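# Bridge lavender case over two blocks, blue on top

## Task

Set the lavender case so it spans the red block and the green block and is supported by both, then place the blue block standing upright on the case; finally neither gripper may be touching the case or any of the three blocks.

## Robot and tools

Robot: two arms, left_arm and right_arm, each with a two-finger gripper. Base poses in the scene frame: left_arm at (+0.019, +0.308, 0) m with quat_wxyz (+1.000, 0, 0, +0.028); right_arm at (+0.015, -0.256, 0) m with quat_wxyz (+1.000, 0, 0, -0.002). A two-camera stand sits behind the arms. Head cameras: cam_head_left and cam_head_right, each 672x504 (intrinsics given with the scene).

Frames: the scene frame has its origin at table height, halfway between the nominal bases; +x points out over the table, +y toward left_arm (arm names do not match image sides), +z up. Every hand pose, velocity and Hand target in a result is in that arm's own base frame, and offsets run along that arm's base axes, with rotations about the Hand target's position. A gripper's fingers point along its +z and close along its y; end_effector_position is the spot between the pads, about 1 cm short of the tips. Printed poses can be a few cm off, more at long reach, and friction or load can leave a hand resting a few cm from its command without any contact.

execute_actions(actions, cameras): actions is a list of actions; each action is a table of up to 15 rows, one row per 1/30 s step, and a short table repeats its last row to fill 15. Every row has 14 numbers in [-1, 1]: left_arm dx, dy, dz, rx, ry, rz, opening, then the same seven for right_arm, always both arms. The six pose numbers are offsets (not poses) from that arm's Hand target as it stood when the action began; each row is measured from that same start, not from the row before, while the next action starts from the new Hand target, so a repeated offset keeps moving. Scale: 1.0 = 0.6 m or 180 degrees; rx, ry, rz form one rotation vector. Six zeros re-request the current Hand target (use this to make a blocked arm stop pressing, or to close a gap where it rests short). Opening is absolute: +1 fully open (0.094 m), -1 closed; 0 is a real half-open command, so resend an arm's present opening to keep it. Images come only with an empty actions list or when cameras names them (["all"], a list of names, or [] for none).

move(target, speed, blend, opening_speed, grip_force, blocking, cameras): target is one 14-number row like above, or a list of up to 15 rows; every row is an offset from the Hand targets at the move's start, not from the previous row. Paths are straight, end together, take at least 0.5 s and at most 10 s for the whole list. speed: m/s, 0.002 to 2.9, default 0.25 (rotation up to twice that in rad/s), one value or one per target. blend: corner rounding in m per target; 0 stops at each. opening_speed: rate on the -1..1 scale per second, at least 0.2; use it to close gently. grip_force: N per pad, 10 to 50, one value or one per arm, kept until changed; lower forces close slowly (about 4 s at 40, 8 s at 20, 16 s at 10). An opening change pauses the arms in some cases (first target within 10 mm, or on arrival at a later target). blocking=false returns early while the move runs. Paths do not avoid objects or the other arm. The result adds a move: line: done (at rest within 10 mm and 2 degrees), off_target, moving, held, fault, plus limits=paced (pose clipped) or limits=held (steps withheld).

wait(seconds 0 to 10): lets time pass holding commands; a running move continues. stop(): brakes the running move. zoom_image(camera, region [x0, y0, x1, y1] pixels, at most 504x504): enlarges part of the newest image from that head camera. finished_scene(scene): ends the current scene, given its number; it is final, and after ending scene 1 make no further call in that reply.

Results: end_effector_position (m) and end_effector_quat_wxyz per arm; Hand target (the last commanded pose after clipping, base of the next offsets); Tool commands; grip_measured (measured opening on the -1..1 scale; reads up to ~2.5 mm wide when empty and ~3 mm narrow on a squeezed part); Joint positions (last value is opening in m); Joint velocities, omitted or marked within noise when still; joint torques (include arm weight, joints 1 to 3 wrap at ±28 N m); step readings of positions. MOTOR HOT appears at 75 °C; OVER-TEMPERATURE FAULT at 90 °C folds that arm out of use, and at 100 °C it collapses.

Control notes: each step the commanded orientation is clipped to within 40 degrees of the measured one, so large turns need several actions. Joint ranges (rad): waist -2.618 to 3.054, shoulder 0 to 3.142, elbow 0 to 3.142 (straight at 2.901), wrist pitch and yaw -1.571 to 1.571, wrist roll -2.094 to 2.094. To release, command an opening well above grip_measured.

Avoid: dropping parts or releasing them while moving, fast contacts or slams, pressing far past a contact, anything leaving the table, any contact between the two arms (including one gripper closing on the other's fingers), loads on a wrist-camera cable (it counts as the hand), paths close to an arm's own base (go around it), and long holding, stretched reach or pushing at unreachable poses, which heat motors. Objects can get small random nudges, so check before releasing and before finishing.

Each tool is called after ">>>" as a command line: name --argument value for each argument, lists and objects as JSON in quotes; but a table of rows of numbers goes row by row, as --pt "numbers of a row", without its own name.

## Session

>>> execute_actions --actions '[]'

Scene clock: 0.00 s.
left_arm: end_effector_position=(+0.4060, +0.0356, +0.1140) grip_measured=+1.000 end_effector_quat_wxyz=(+0.603, -0.082, +0.792, +0.054) | right_arm: end_effector_position=(+0.4114, -0.0144, +0.1216) grip_measured=+1.000 end_effector_quat_wxyz=(+0.606, +0.025, +0.795, -0.013)
Joint positions: left_arm=[0.006 1.554 0.391 0.888 -0.18 -0.064 0.094] | right_arm=[-0.026 1.531 0.41 0.854 0.026 0.017 0.094]
Joint velocities: within noise
Joint torques (N m): no reading
Heat: left arm: 39 °C; right arm: 37 °C.
Hand target: left_arm +0.4100, +0.0358, +0.1270; +0.618, -0.083, +0.780, +0.053 | right_arm +0.4136, -0.0145, +0.1289; +0.614, +0.025, +0.789, -0.013
Tool commands: left_gripper/opening=+1.0 right_gripper/opening=+1.0

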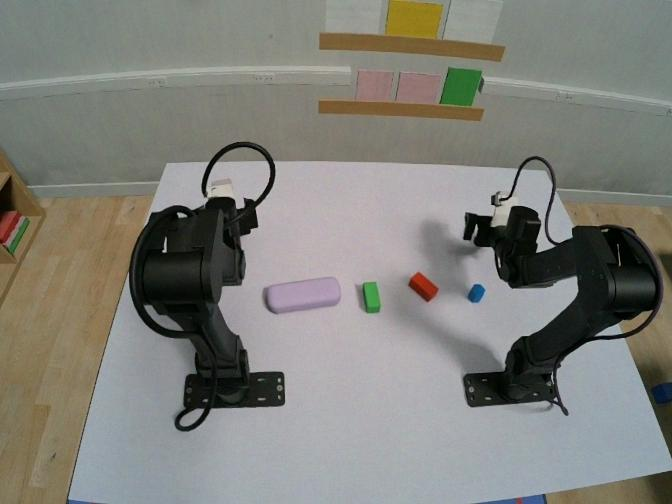

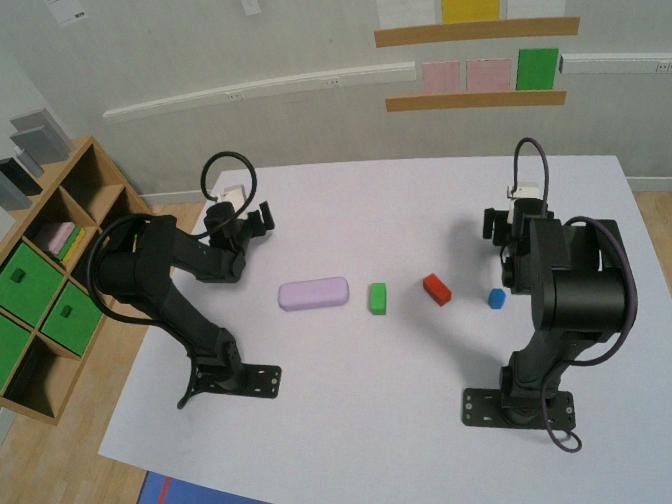

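>>> zoom_image --camera "cam_head_left" --region '[250, 240, 510, 420]'

>>> zoom_image --camera "cam_head_right" --region '[260, 240, 520, 420]'

Scaled by 1.938.

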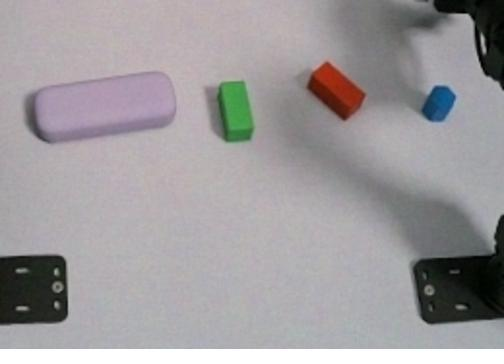

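Scaled by 1.938.

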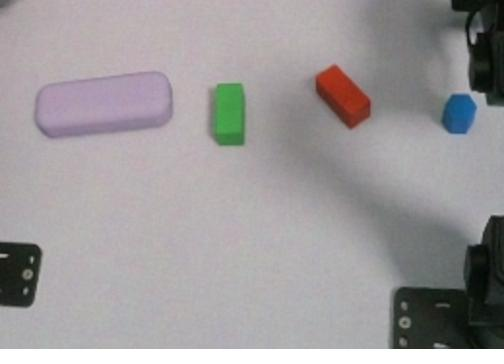

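>>> move --target '[-0.347,-0.301,0.07,0.281,0.379,-0.44,1,-0.334,0.089,0.07,0.009,0.421,0.017,1]' --speed 0.5 --cameras '["all"]'

>>> zoom_image --camera "cam_head_left" --region '[250, 210, 510, 390]'

>>> zoom_image --camera "cam_head_right" --region '[260, 210, 520, 390]'

Scene clock: 28.77 s.
left_arm: end_effector_position=(+0.1980, -0.1412, +0.1601) grip_measured=+1.000 end_effector_quat_wxyz=(-0.012, +0.656, +0.755, -0.002) | right_arm: end_effector_position=(+0.2162, +0.0363, +0.1652) grip_measured=+1.000 end_effector_quat_wxyz=(+0.007, -0.002, +1.000, -0.004)
Joint positions: left_arm=[-0.623 1.491 1.365 -1.47 0.002 0.809 0.094] | right_arm=[0.17 1.369 1.282 -1.471 0.01 0.166 0.094]
Joint torques (N m): left_arm=[-0.54 -5.9 8.43 0.1 -0.01 0.07] | right_arm=[0.39 -3.48 6.83 -0.17 -0.11 0.08]
Heat: left arm: 40 °C; right arm: 38 °C.
Hand target: left_arm +0.2018, -0.1448, +0.1690; -0.001, +0.662, +0.749, +0.000 | right_arm +0.2132, +0.0389, +0.1709; +0.000, +0.000, +1.000, +0.000
Off the commanded pose: left_arm 0.010 m, 2 deg | right_arm 0.007 m, 1 deg.
move: done

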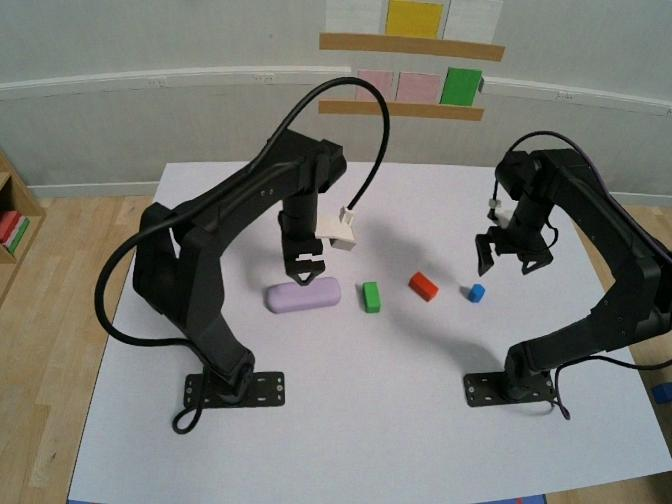

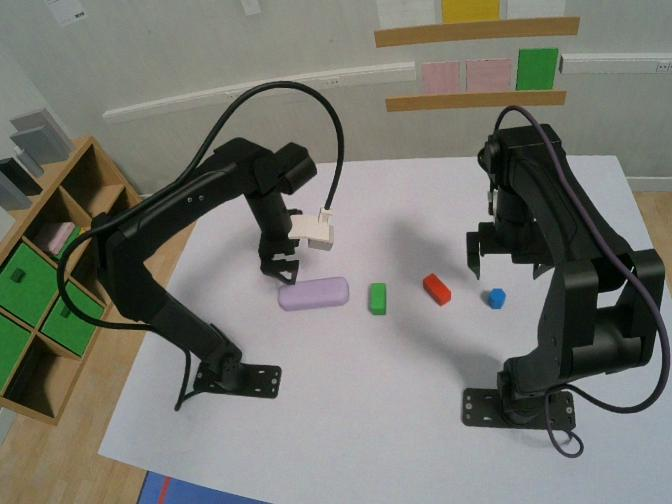

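Scaled by 1.938.

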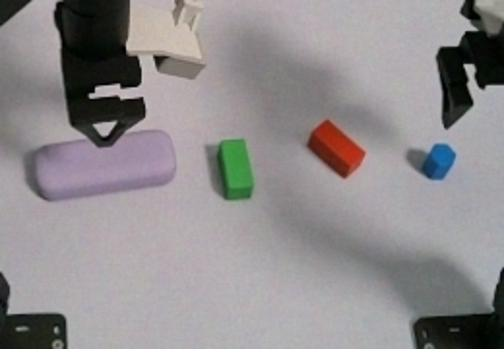

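Scaled by 1.938.

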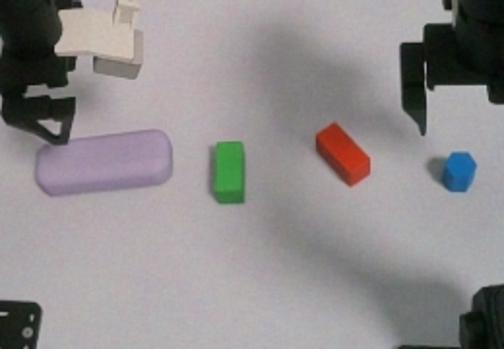

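>>> move --target '[0,0.023,-0.1,0,0,0,1,0,0.035,-0.117,0,0,0,1]' --speed 0.3 --cameras '["all"]'

>>> zoom_image --camera "cam_head_left" --region '[250, 210, 510, 390]'

>>> zoom_image --camera "cam_head_right" --region '[260, 210, 520, 390]'

Scene clock: 41.57 s.
left_arm: end_effector_position=(+0.1985, -0.1303, +0.1030) grip_measured=+1.000 end_effector_quat_wxyz=(-0.023, +0.660, +0.751, -0.002) | right_arm: end_effector_position=(+0.2167, +0.0584, +0.1037) grip_measured=+1.000 end_effector_quat_wxyz=(+0.008, -0.002, +1.000, -0.001)
Joint positions: left_arm=[-0.587 1.49 1.137 -1.264 -0.002 0.854 0.094] | right_arm=[0.263 1.38 1.047 -1.223 0.006 0.26 0.094]
Joint torques (N m): left_arm=[0.55 -9.11 4.92 0.35 0.04 0.11] | right_arm=[0.51 -3.89 4.29 0.19 -0.05 0.09]
Heat: left arm: 40 °C; right arm: 37 °C.
Hand target: left_arm +0.2017, -0.1310, +0.1090; -0.001, +0.662, +0.750, +0.000 | right_arm +0.2132, +0.0599, +0.1007; +0.000, +0.000, +1.000, +0.000
Off the commanded pose: left_arm 0.007 m, 3 deg | right_arm 0.005 m, 1 deg.
move: off_target (left_arm)

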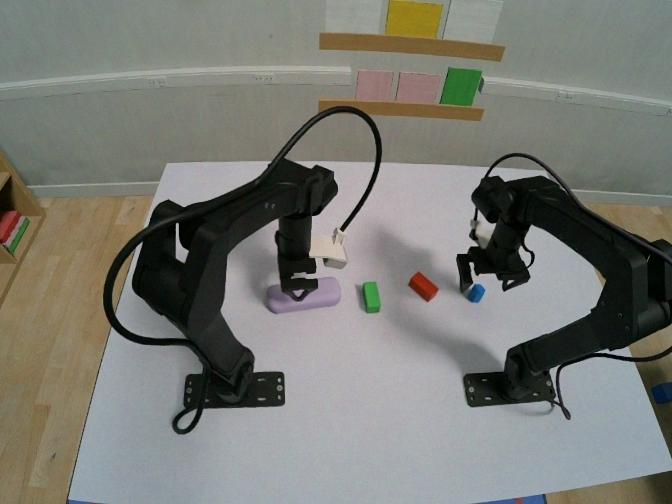

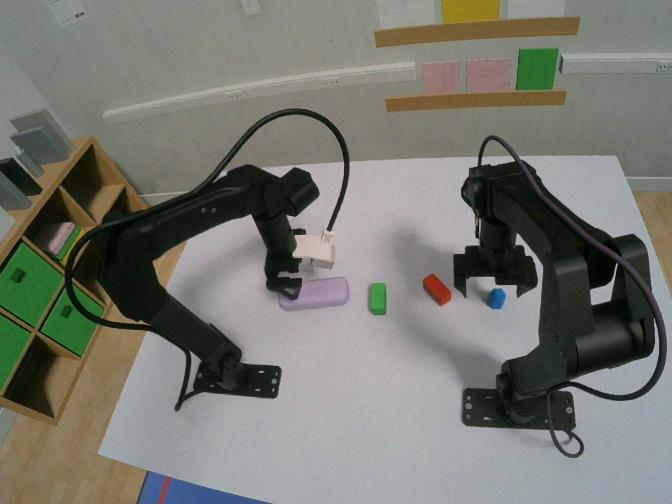

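Scaled by 1.938.

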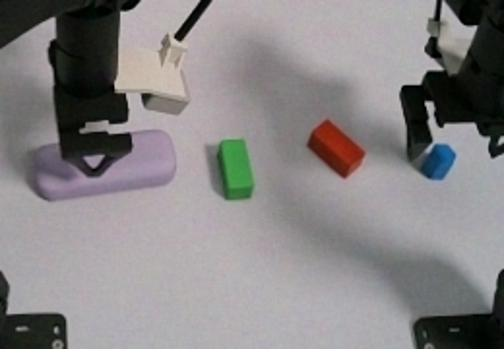

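Scaled by 1.938.

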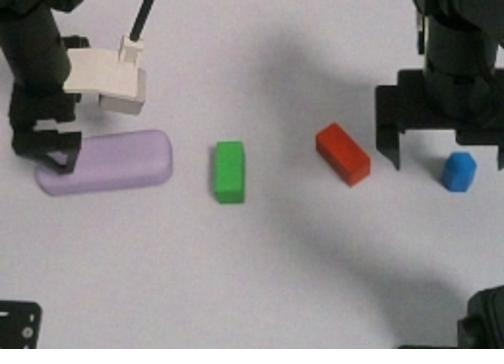

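>>> move --target '[-0.013,-0.022,-0.063,0,0,0,1,0.033,-0.017,-0.04,0,0,0,1]' --cameras '["all"]'

>>> zoom_image --camera "cam_head_left" --region '[250, 210, 510, 390]'

>>> zoom_image --camera "cam_head_right" --region '[260, 210, 520, 390]'

Scene clock: 50.47 s.
left_arm: end_effector_position=(+0.1924, -0.1409, +0.0716) grip_measured=+1.000 end_effector_quat_wxyz=(-0.009, +0.663, +0.749, +0.001) | right_arm: end_effector_position=(+0.2362, +0.0506, +0.0802) grip_measured=+1.000 end_effector_quat_wxyz=(+0.008, +0.002, +1.000, -0.001)
Joint positions: left_arm=[-0.638 1.488 1.009 -1.11 -0.003 0.811 0.094] | right_arm=[0.211 1.46 1.019 -1.114 0.006 0.216 0.094]
Joint torques (N m): left_arm=[-0.57 -6.22 4.82 0.43 0.05 -0.09] | right_arm=[-0.34 -4.48 4.08 0.14 -0.07 -0.15]
Heat: left arm: 40 °C; right arm: 37 °C.
Hand target: left_arm +0.1940, -0.1442, +0.0712; -0.001, +0.662, +0.749, +0.000 | right_arm +0.2331, +0.0497, +0.0768; +0.000, +0.000, +1.000, +0.000
Off the commanded pose: left_arm 0.004 m, 1 deg | right_arm 0.005 m, 1 deg.
move: done

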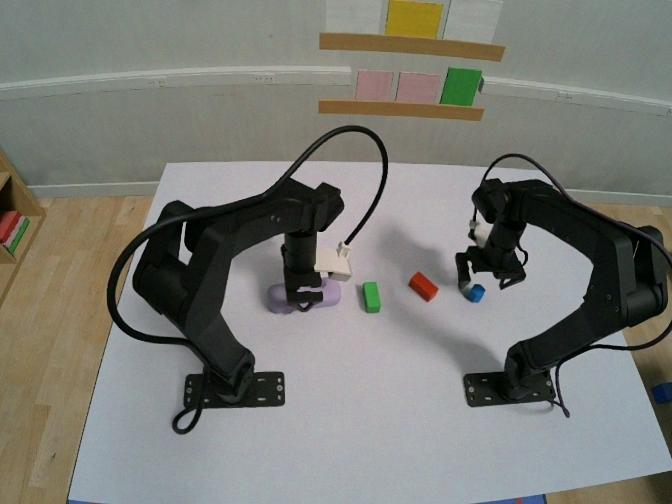

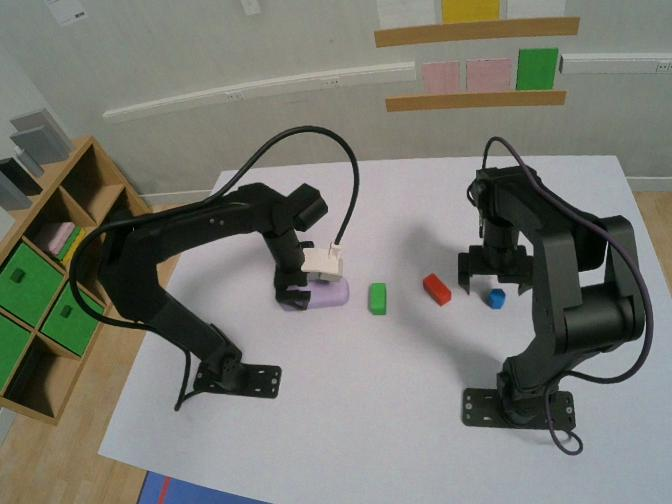

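Scaled by 1.938.

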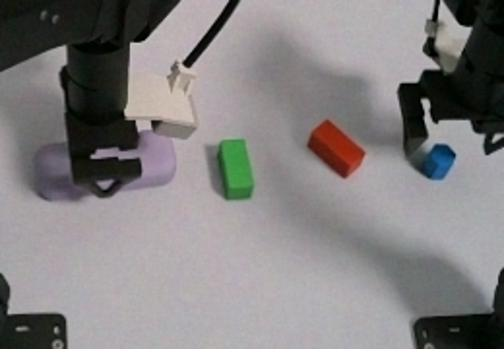

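Scaled by 1.938.

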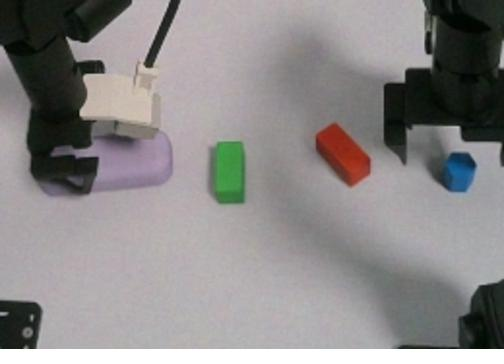

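>>> move --pt "0.008 0.005 -0.068 0 0 0 1 0.01 0 -0.08 0 0 0 1" --pt "0.008 0.005 -0.068 0 0 0 -0.6 0.01 0 -0.08 0 0 0 -0.95" --opening_speed 0.9 --cameras '["all"]'

>>> zoom_image --camera "cam_head_left" --region '[250, 210, 510, 390]'

>>> zoom_image --camera "cam_head_right" --region '[260, 210, 520, 390]'

Scene clock: 57.67 s.
left_arm: end_effector_position=(+0.1960, -0.1399, +0.0314) grip_measured=+0.322 end_effector_quat_wxyz=(-0.007, +0.660, +0.751, +0.002) | right_arm: end_effector_position=(+0.2422, +0.0507, +0.0317) grip_measured=-0.314 end_effector_quat_wxyz=(+0.007, +0.002, +1.000, -0.001)
Joint positions: left_arm=[-0.628 1.544 0.894 -0.934 -0.005 0.814 0.062] | right_arm=[0.207 1.544 0.894 -0.908 0.006 0.21 0.032]
Joint torques (N m): left_arm=[0.49 -6 4.81 0.39 0.07 0.08] | right_arm=[-0.42 -4.88 3.95 0.16 -0.06 -0.1]
Heat: left arm: 39 °C; right arm: 37 °C.
Hand target: left_arm +0.1988, -0.1411, +0.0304; -0.001, +0.662, +0.750, +0.000 | right_arm +0.2390, +0.0496, +0.0286; +0.000, +0.000, +1.000, +0.000
Off the commanded pose: left_arm 0.003 m, 1 deg | right_arm 0.004 m, 1 deg.
move: done

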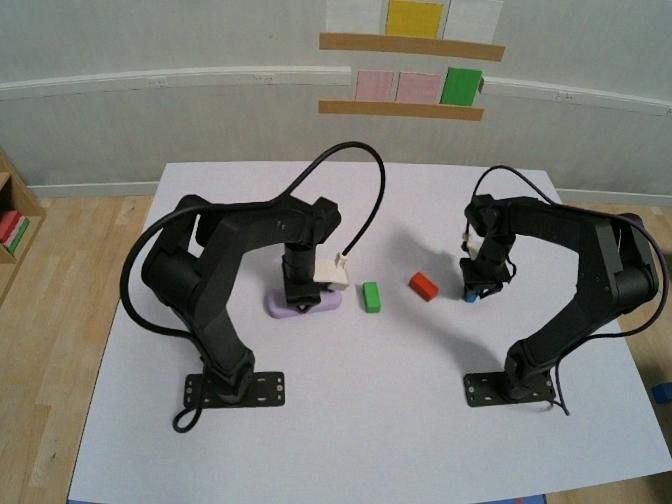

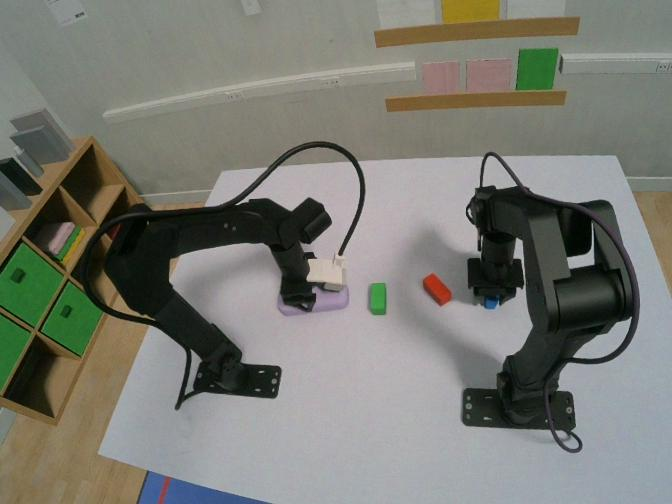

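Scaled by 1.938.

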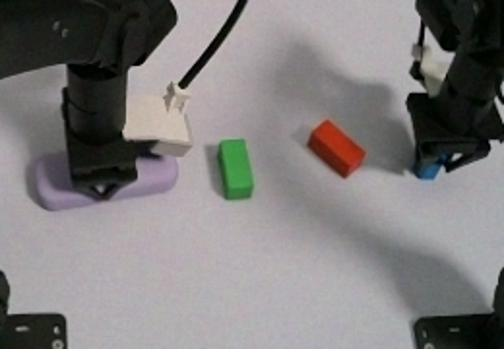

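Scaled by 1.938.

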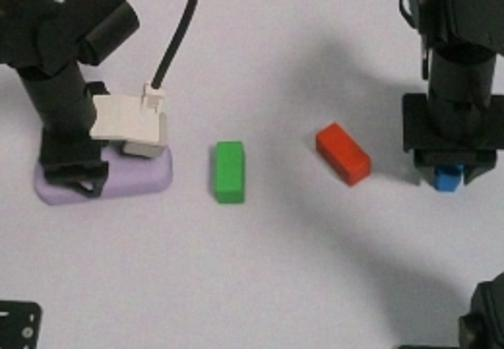

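>>> move --pt "0 0 0.15 0 0 0 -0.6 0 0 0 0 0 0 -0.95" --pt "0.014 -0.343 0.15 0 0 0 -0.6 0 0 0 0 0 0 -0.95" --pt "0.014 -0.343 0.1 0 0 0 -0.6 0 0 0 0 0 0 -0.95" --blend '[0.03,0.02,0]' --cameras '["all"]'

>>> zoom_image --camera "cam_head_left" --region '[250, 210, 510, 390]'

>>> zoom_image --camera "cam_head_right" --region '[260, 210, 520, 390]'

Scene clock: 66.90 s.
left_arm: end_effector_position=(+0.2045, -0.3424, +0.0868) grip_measured=+0.321 end_effector_quat_wxyz=(-0.013, +0.666, +0.746, +0.007) | right_arm: end_effector_position=(+0.2422, +0.0507, +0.0317) grip_measured=-0.314 end_effector_quat_wxyz=(+0.007, +0.002, +1.000, -0.001)
Joint positions: left_arm=[-1.038 2.104 1.83 -1.326 -0.006 0.421 0.062] | right_arm=[0.207 1.544 0.894 -0.908 0.006 0.21 0.032]
Joint torques (N m): left_arm=[0.1 -12.96 5.57 0.35 0.06 -0.08] | right_arm=[-0.47 -4.86 3.96 0.14 -0.06 -0.11]
Heat: left arm: 39 °C; right arm: 37 °C.
Hand target: left_arm +0.2071, -0.3470, +0.0905; -0.001, +0.662, +0.749, +0.000 | right_arm +0.2390, +0.0496, +0.0286; +0.000, +0.000, +1.000, +0.000
Off the commanded pose: left_arm 0.006 m, 2 deg | right_arm 0.005 m, 1 deg.
move: done; blend cut to 0.015 m at target 2

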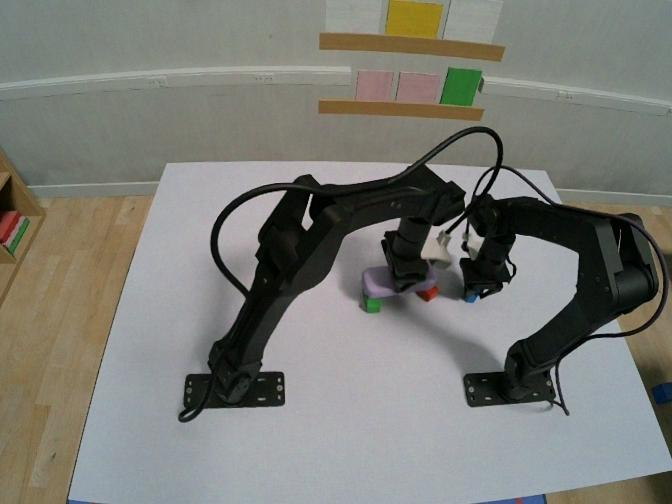

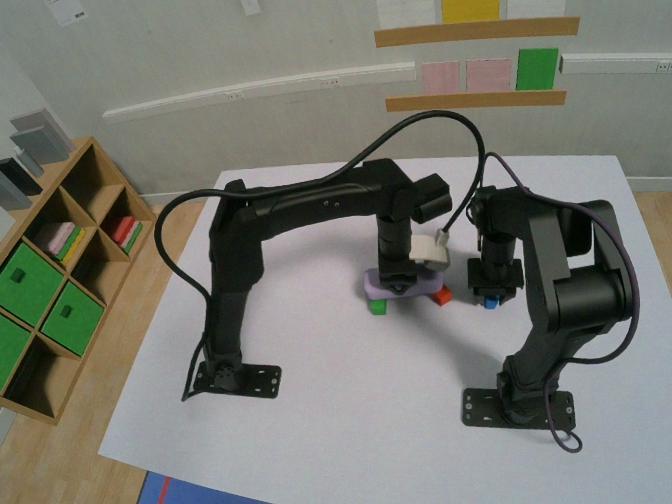

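Scaled by 1.938.

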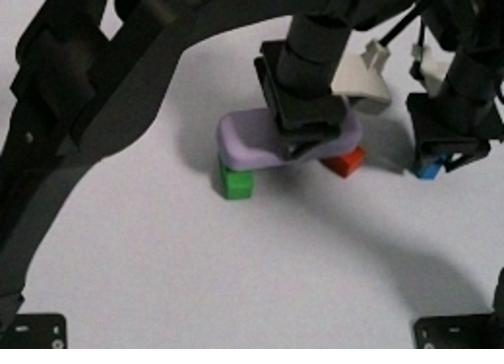

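Scaled by 1.938.

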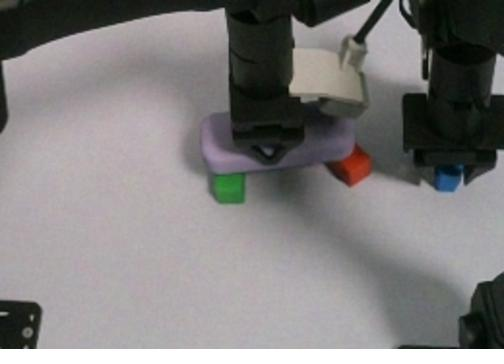

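>>> move --pt "0.013 0 0 0 0 0 -0.6 0 0 0 0 0 0 -0.95" --pt "0.013 0 -0.04 0 0 0 -0.6 0 0 0 0 0 0 -0.95" --speed 0.06 --cameras '["all"]'

>>> zoom_image --camera "cam_head_left" --region '[340, 240, 470, 330]'

>>> zoom_image --camera "cam_head_right" --region '[340, 240, 470, 330]'

Scene clock: 73.70 s.
left_arm: end_effector_position=(+0.2120, -0.3436, +0.0668) grip_measured=+0.321 end_effector_quat_wxyz=(-0.008, +0.661, +0.751, +0.006) | right_arm: end_effector_position=(+0.2422, +0.0507, +0.0317) grip_measured=-0.314 end_effector_quat_wxyz=(+0.007, +0.002, +1.000, -0.001)
Joint positions: left_arm=[-1.023 2.12 1.775 -1.244 -0.006 0.42 0.062] | right_arm=[0.207 1.544 0.894 -0.908 0.006 0.21 0.032]
Joint torques (N m): left_arm=[0.35 -12.46 5.26 0.45 0.06 0.06] | right_arm=[-0.49 -4.81 3.93 0.16 0.03 -0.08]
Heat: left arm: 39 °C; right arm: 37 °C.
Hand target: left_arm +0.2149, -0.3470, +0.0664; -0.001, +0.662, +0.750, +0.000 | right_arm +0.2390, +0.0496, +0.0286; +0.000, +0.000, +1.000, +0.000
Off the commanded pose: left_arm 0.005 m, 1 deg | right_arm 0.005 m, 1 deg.
move: done

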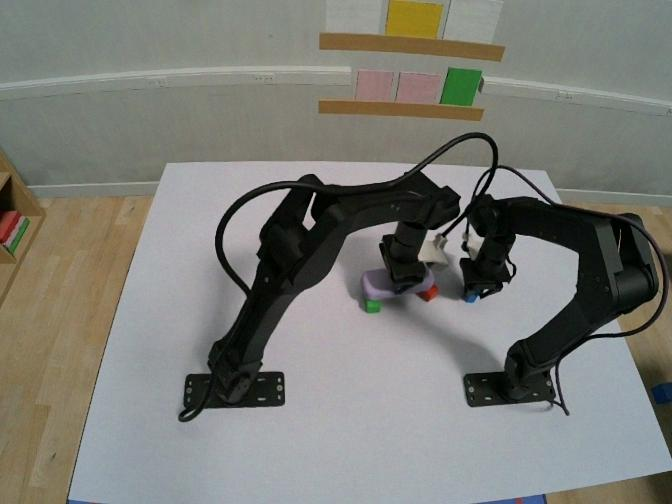

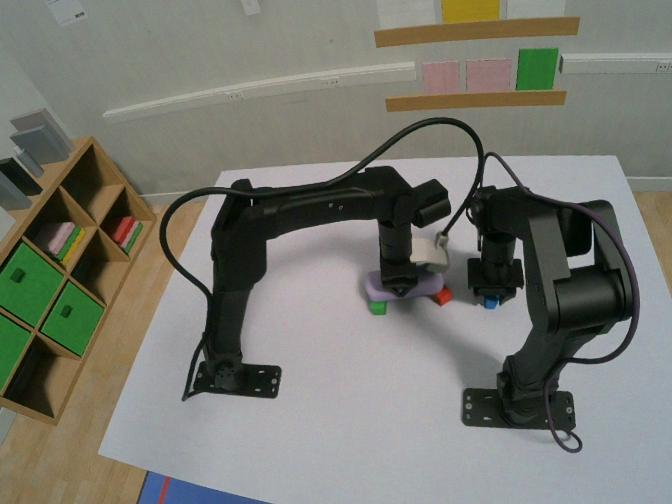

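Scaled by 3.877.

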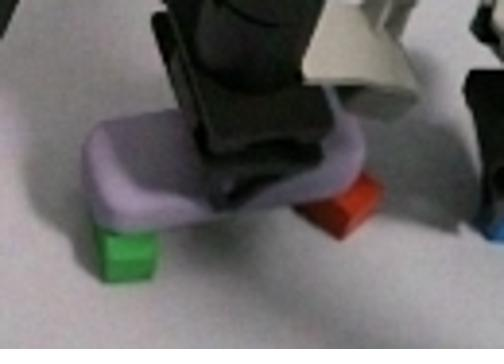

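Scaled by 3.877.

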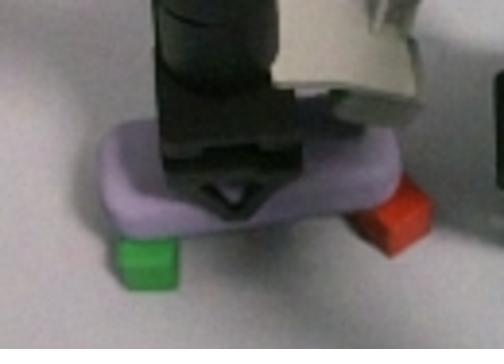

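>>> move --pt "0 -0.013 0 0 0 0 -0.6 0 0 0 0 0 0 -0.95" --pt "0 -0.013 -0.013 0 0 0 -0.6 0 0 0 0 0 0 -0.95" --speed 0.04 --cameras '["all"]'

>>> zoom_image --camera "cam_head_left" --region '[340, 240, 470, 330]'

>>> zoom_image --camera "cam_head_right" --region '[340, 240, 470, 330]'

Scene clock: 78.87 s.
left_arm: end_effector_position=(+0.2123, -0.3441, +0.0661) grip_measured=+0.321 end_effector_quat_wxyz=(-0.011, +0.661, +0.751, +0.006) | right_arm: end_effector_position=(+0.2422, +0.0507, +0.0317) grip_measured=-0.314 end_effector_quat_wxyz=(+0.007, +0.002, +1.000, -0.001)
Joint positions: left_arm=[-1.023 2.129 1.786 -1.253 -0.006 0.42 0.062] | right_arm=[0.207 1.544 0.894 -0.908 0.006 0.21 0.032]
Joint torques (N m): left_arm=[-0.61 -10.66 5.64 0.59 0.1 -0.03] | right_arm=[-0.44 -4.74 4.03 0.16 -0.07 -0.11]
Heat: left arm: 39 °C; right arm: 37 °C.
Hand target: left_arm +0.2148, -0.3547, +0.0586; -0.001, +0.662, +0.750, +0.000 | right_arm +0.2390, +0.0496, +0.0286; +0.000, +0.000, +1.000, +0.000
Off the commanded pose: left_arm 0.013 m, 1 deg | right_arm 0.005 m, 1 deg.
move: off_target (left_arm)

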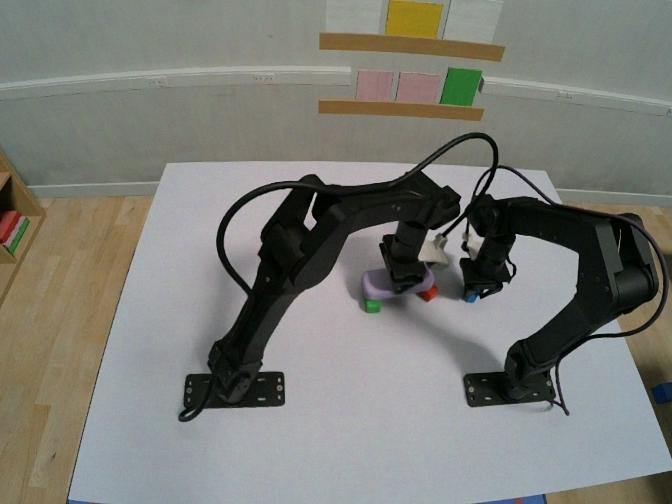

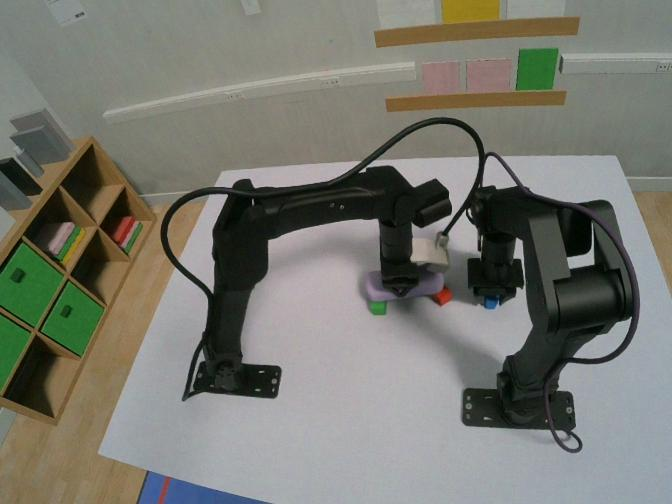

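Scaled by 3.877.

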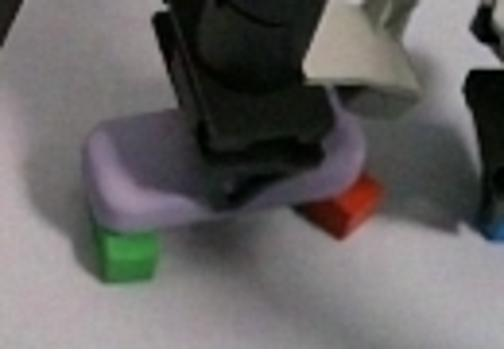

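Scaled by 3.877.

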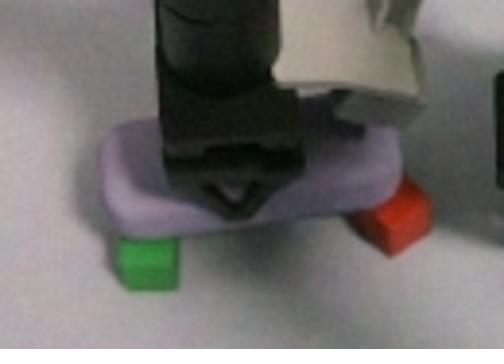

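>>> move --pt "0 0.012 0.011 0 0 0 -0.6 0 0 0 0 0 0 -0.95" --pt "0 0.012 0.011 0 0 0 0.95 0 0 0.0 0 0 0 -0.95" --pt "0 0.012 0.15 0 0 0 0.95 0 0 0.1 0 0 0 -0.95" --pt "-0.02 0.35 0.2 0 0 0 0.95 0 0 0.2 0 0 0 -0.95" --blend '[0,0,0.03,0]' --opening_speed 1.2 --cameras '["all"]'

>>> zoom_image --camera "cam_head_left" --region '[330, 210, 590, 390]'

>>> zoom_image --camera "cam_head_right" --region '[330, 210, 590, 390]'

Scene clock: 87.37 s.
left_arm: end_effector_position=(+0.2069, -0.1471, +0.1750) grip_measured=+0.948 end_effector_quat_wxyz=(-0.005, +0.659, +0.752, +0.004) | right_arm: end_effector_position=(+0.2414, +0.0506, +0.1364) grip_measured=-0.314 end_effector_quat_wxyz=(-0.007, +0.002, +1.000, -0.004)
Joint positions: left_arm=[-0.628 1.524 1.456 -1.511 -0.008 0.811 0.092] | right_arm=[0.207 1.489 1.27 -1.366 0.006 0.21 0.032]
Joint torques (N m): left_arm=[0.34 -8.21 4.71 0.19 0.08 0.1] | right_arm=[-0.47 -6.76 6.95 -0.28 -0.06 -0.09]
Heat: left arm: 39 °C; right arm: 37 °C.
Hand target: left_arm +0.2029, -0.1448, +0.1786; -0.001, +0.662, +0.750, +0.000 | right_arm +0.2390, +0.0496, +0.1486; +0.000, +0.000, +1.000, +0.000
Off the commanded pose: left_arm 0.006 m, 1 deg | right_arm 0.013 m, 1 deg.
move: off_target (right_arm)

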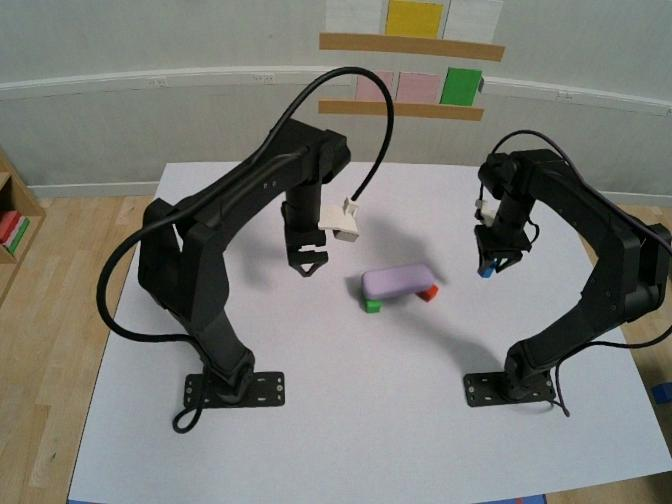

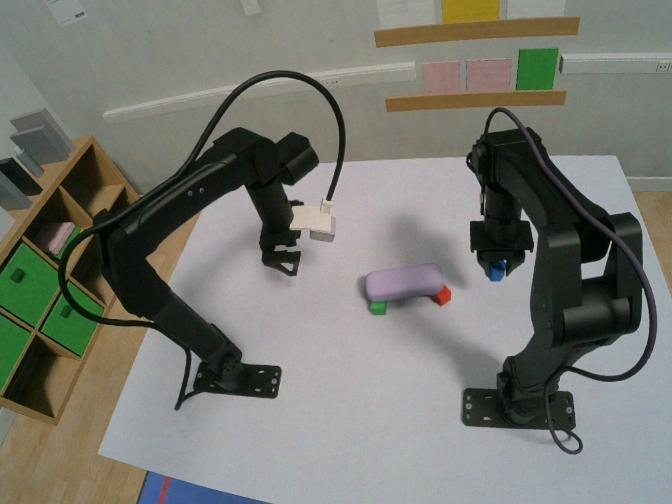

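Scaled by 1.938.

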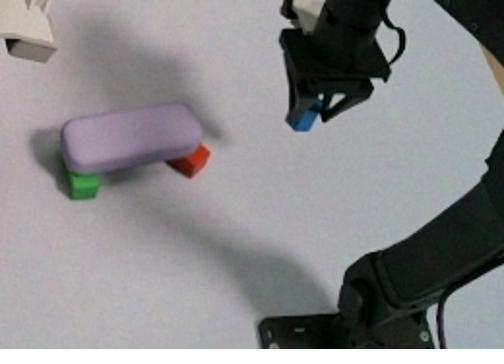

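Scaled by 1.938.

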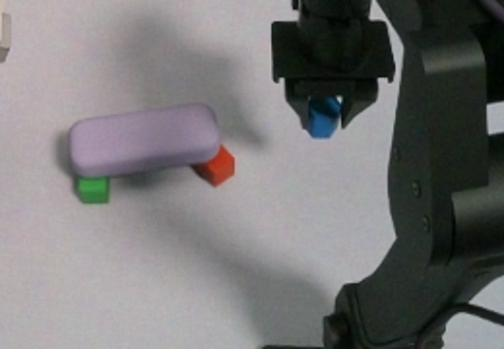

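>>> move --target '[0,0,0,0,0,0,0.95,-0.011,0.29,0,0,0,0,-0.95]' --cameras '["all"]'

>>> zoom_image --camera "cam_head_left" --region '[340, 220, 470, 330]'

>>> zoom_image --camera "cam_head_right" --region '[340, 220, 470, 330]'

Scene clock: 93.87 s.
left_arm: end_effector_position=(+0.2069, -0.1471, +0.1750) grip_measured=+0.948 end_effector_quat_wxyz=(-0.005, +0.659, +0.752, +0.004) | right_arm: end_effector_position=(+0.2329, +0.2257, +0.1439) grip_measured=-0.314 end_effector_quat_wxyz=(+0.005, -0.007, +1.000, +0.005)
Joint positions: left_arm=[-0.628 1.524 1.456 -1.511 -0.008 0.812 0.092] | right_arm=[0.766 1.758 1.583 -1.381 -0.001 0.752 0.032]
Joint torques (N m): left_arm=[0.34 -8.24 4.75 0.2 0.1 0.11] | right_arm=[-0.31 -6.8 7.05 -0.2 0.01 0.12]
Heat: left arm: 39 °C; right arm: 37 °C.
Hand target: left_arm +0.2029, -0.1448, +0.1786; -0.001, +0.662, +0.749, +0.000 | right_arm +0.2324, +0.2236, +0.1486; +0.000, +0.000, +1.000, +0.000
Off the commanded pose: left_arm 0.006 m, 1 deg | right_arm 0.005 m, 1 deg.
move: done

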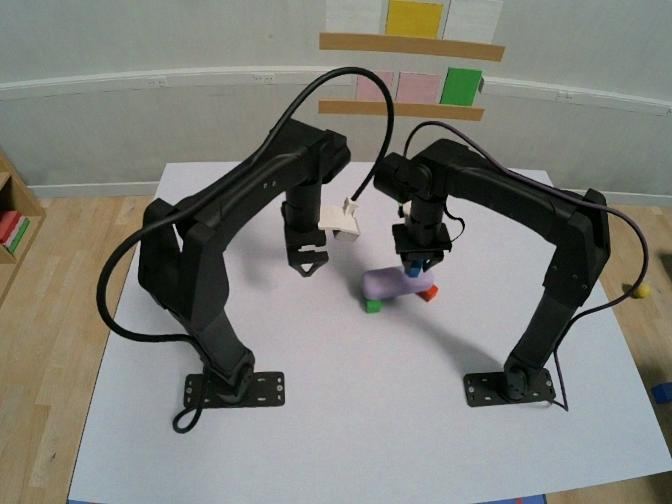

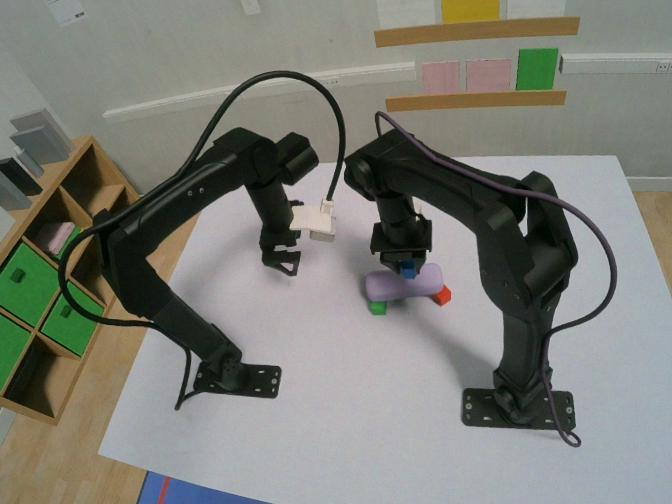

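Scaled by 3.877.

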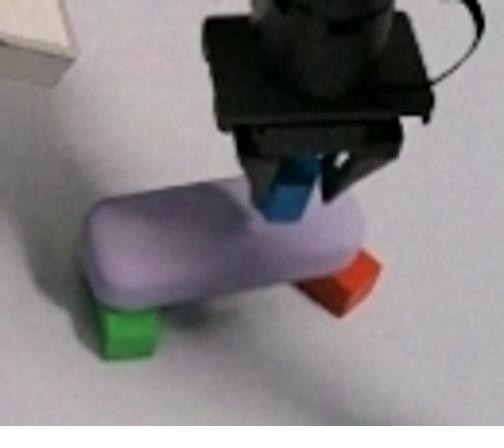

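Scaled by 3.877.

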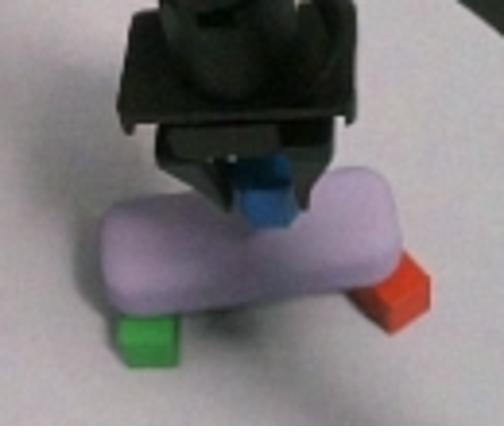

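>>> move --pt "0 0 0 0 0 0 0.95 0.001 0.02 -0.03 0 0 0 -0.95" --pt "0 0 0 0 0 0 0.95 0.001 0.02 -0.055 0 0 0 -0.95" --speed 0.05 --cameras '["all"]'

>>> zoom_image --camera "cam_head_left" --region '[340, 220, 470, 330]'

>>> zoom_image --camera "cam_head_right" --region '[340, 220, 470, 330]'

Scene clock: 100.77 s.
left_arm: end_effector_position=(+0.2069, -0.1471, +0.1750) grip_measured=+0.948 end_effector_quat_wxyz=(-0.005, +0.659, +0.752, +0.004) | right_arm: end_effector_position=(+0.2362, +0.2369, +0.1214) grip_measured=-0.314 end_effector_quat_wxyz=(+0.008, -0.003, +1.000, +0.008)
Joint positions: left_arm=[-0.628 1.524 1.456 -1.511 -0.008 0.812 0.092] | right_arm=[0.783 1.788 1.53 -1.29 -0.001 0.778 0.032]
Joint torques (N m): left_arm=[0.29 -8.21 4.72 0.18 0.12 0.08] | right_arm=[0.47 -7.02 4.14 0.14 -0.03 0.07]
Heat: left arm: 39 °C; right arm: 37 °C.
Hand target: left_arm +0.2029, -0.1448, +0.1786; -0.001, +0.662, +0.750, +0.000 | right_arm +0.2330, +0.2357, +0.1158; +0.000, +0.000, +1.000, +0.000
Off the commanded pose: left_arm 0.006 m, 1 deg | right_arm 0.007 m, 1 deg.
move: done

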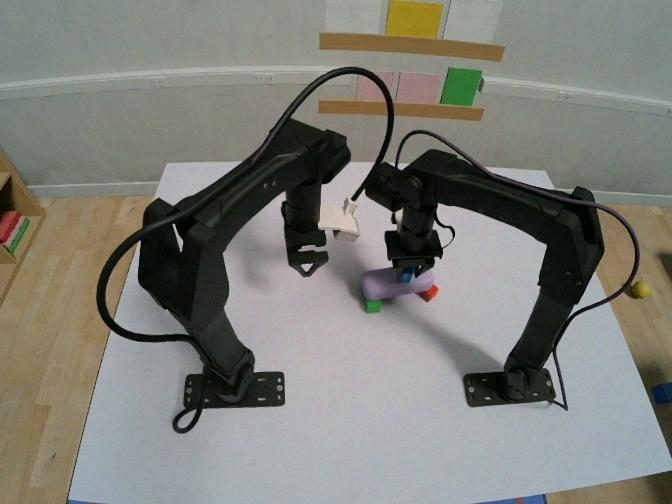

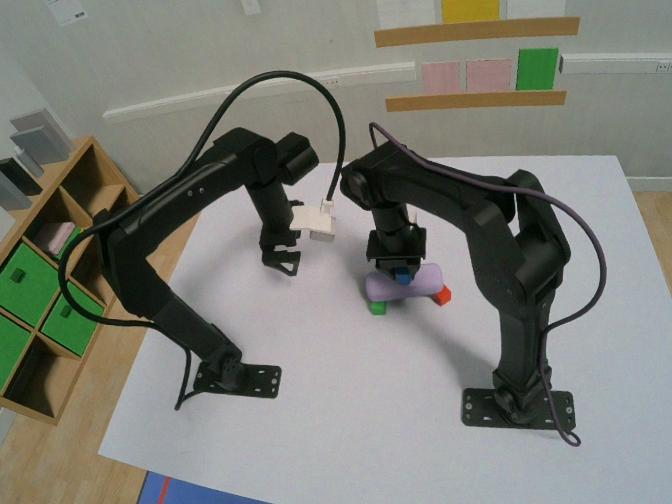

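Scaled by 3.877.

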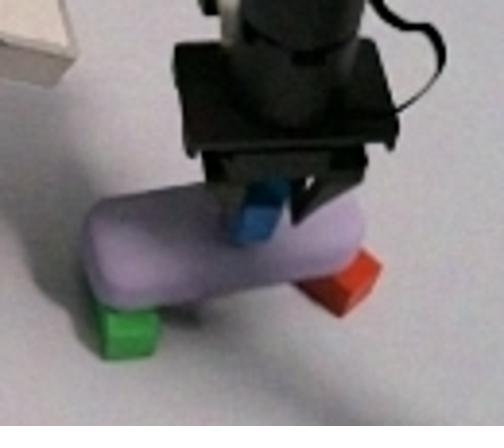

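Scaled by 3.877.

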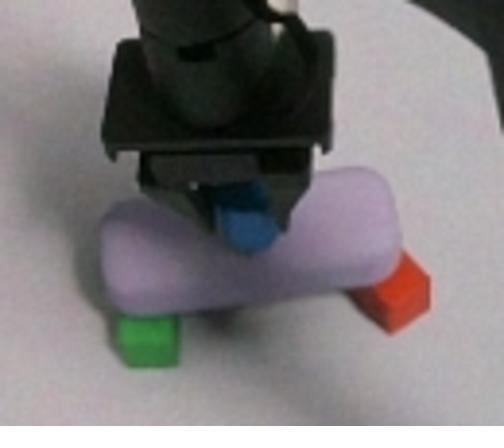

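>>> move --pt "0 0 0 0 0 0 0.95 0.009 0 -0.012 0 0 0 -0.95" --pt "0 0 0 0 0 0 0.95 0.009 0 -0.03 0 0 0 -0.95" --speed 0.04 --cameras '["all"]'

>>> zoom_image --camera "cam_head_left" --region '[340, 220, 470, 330]'

>>> zoom_image --camera "cam_head_right" --region '[340, 220, 470, 330]'

Scene clock: 104.80 s.
left_arm: end_effector_position=(+0.2069, -0.1471, +0.1750) grip_measured=+0.948 end_effector_quat_wxyz=(-0.005, +0.659, +0.752, +0.004) | right_arm: end_effector_position=(+0.2380, +0.2387, +0.1050) grip_measured=-0.314 end_effector_quat_wxyz=(+0.006, -0.003, +1.000, +0.007)
Joint positions: left_arm=[-0.628 1.524 1.456 -1.511 -0.008 0.812 0.092] | right_arm=[0.783 1.805 1.486 -1.233 -0.001 0.778 0.032]
Joint torques (N m): left_arm=[0.23 -8.31 4.79 0.19 0.1 0.08] | right_arm=[-0.47 -6.89 3.99 0.24 0 -0.03]
Heat: left arm: 39 °C; right arm: 37 °C.
Hand target: left_arm +0.2029, -0.1448, +0.1786; -0.001, +0.662, +0.750, +0.000 | right_arm +0.2383, +0.2356, +0.0977; +0.000, +0.000, +1.000, +0.000
Off the commanded pose: left_arm 0.006 m, 1 deg | right_arm 0.008 m, 1 deg.
move: done

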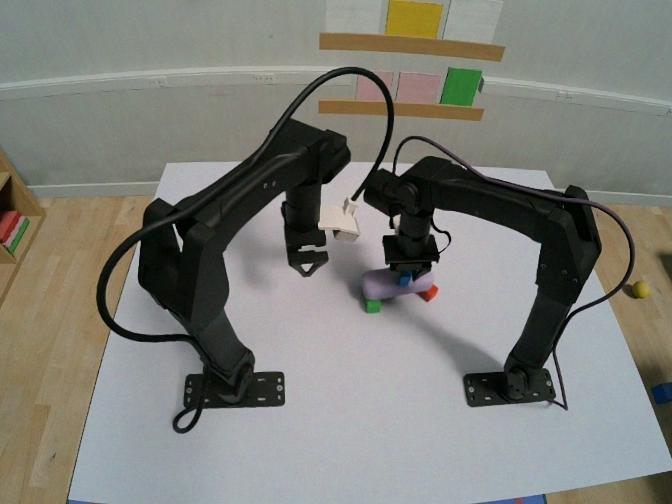

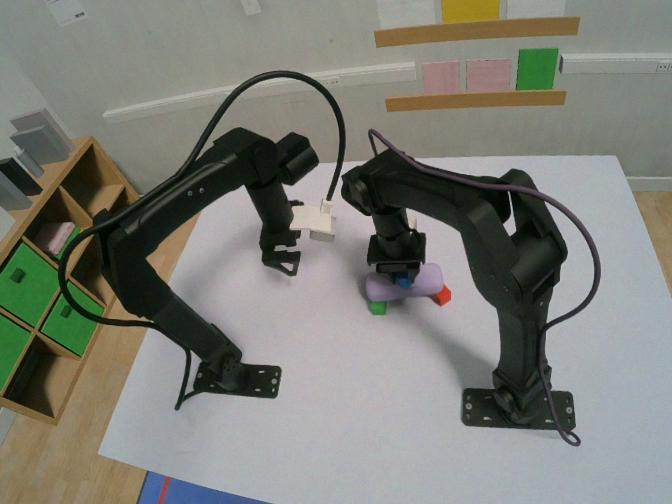

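Scaled by 3.877.

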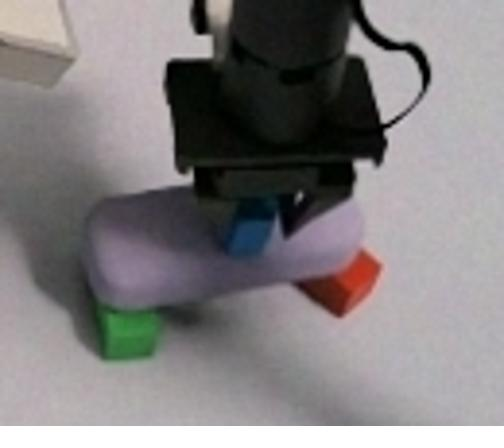

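Scaled by 3.877.

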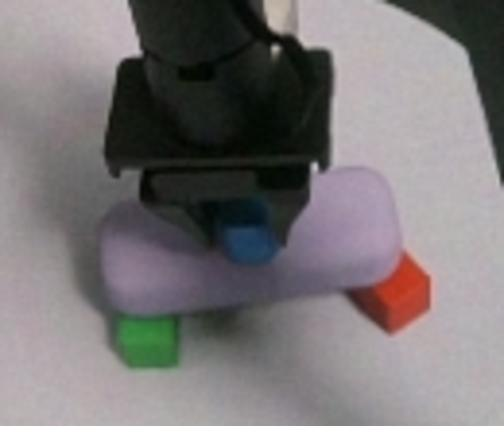

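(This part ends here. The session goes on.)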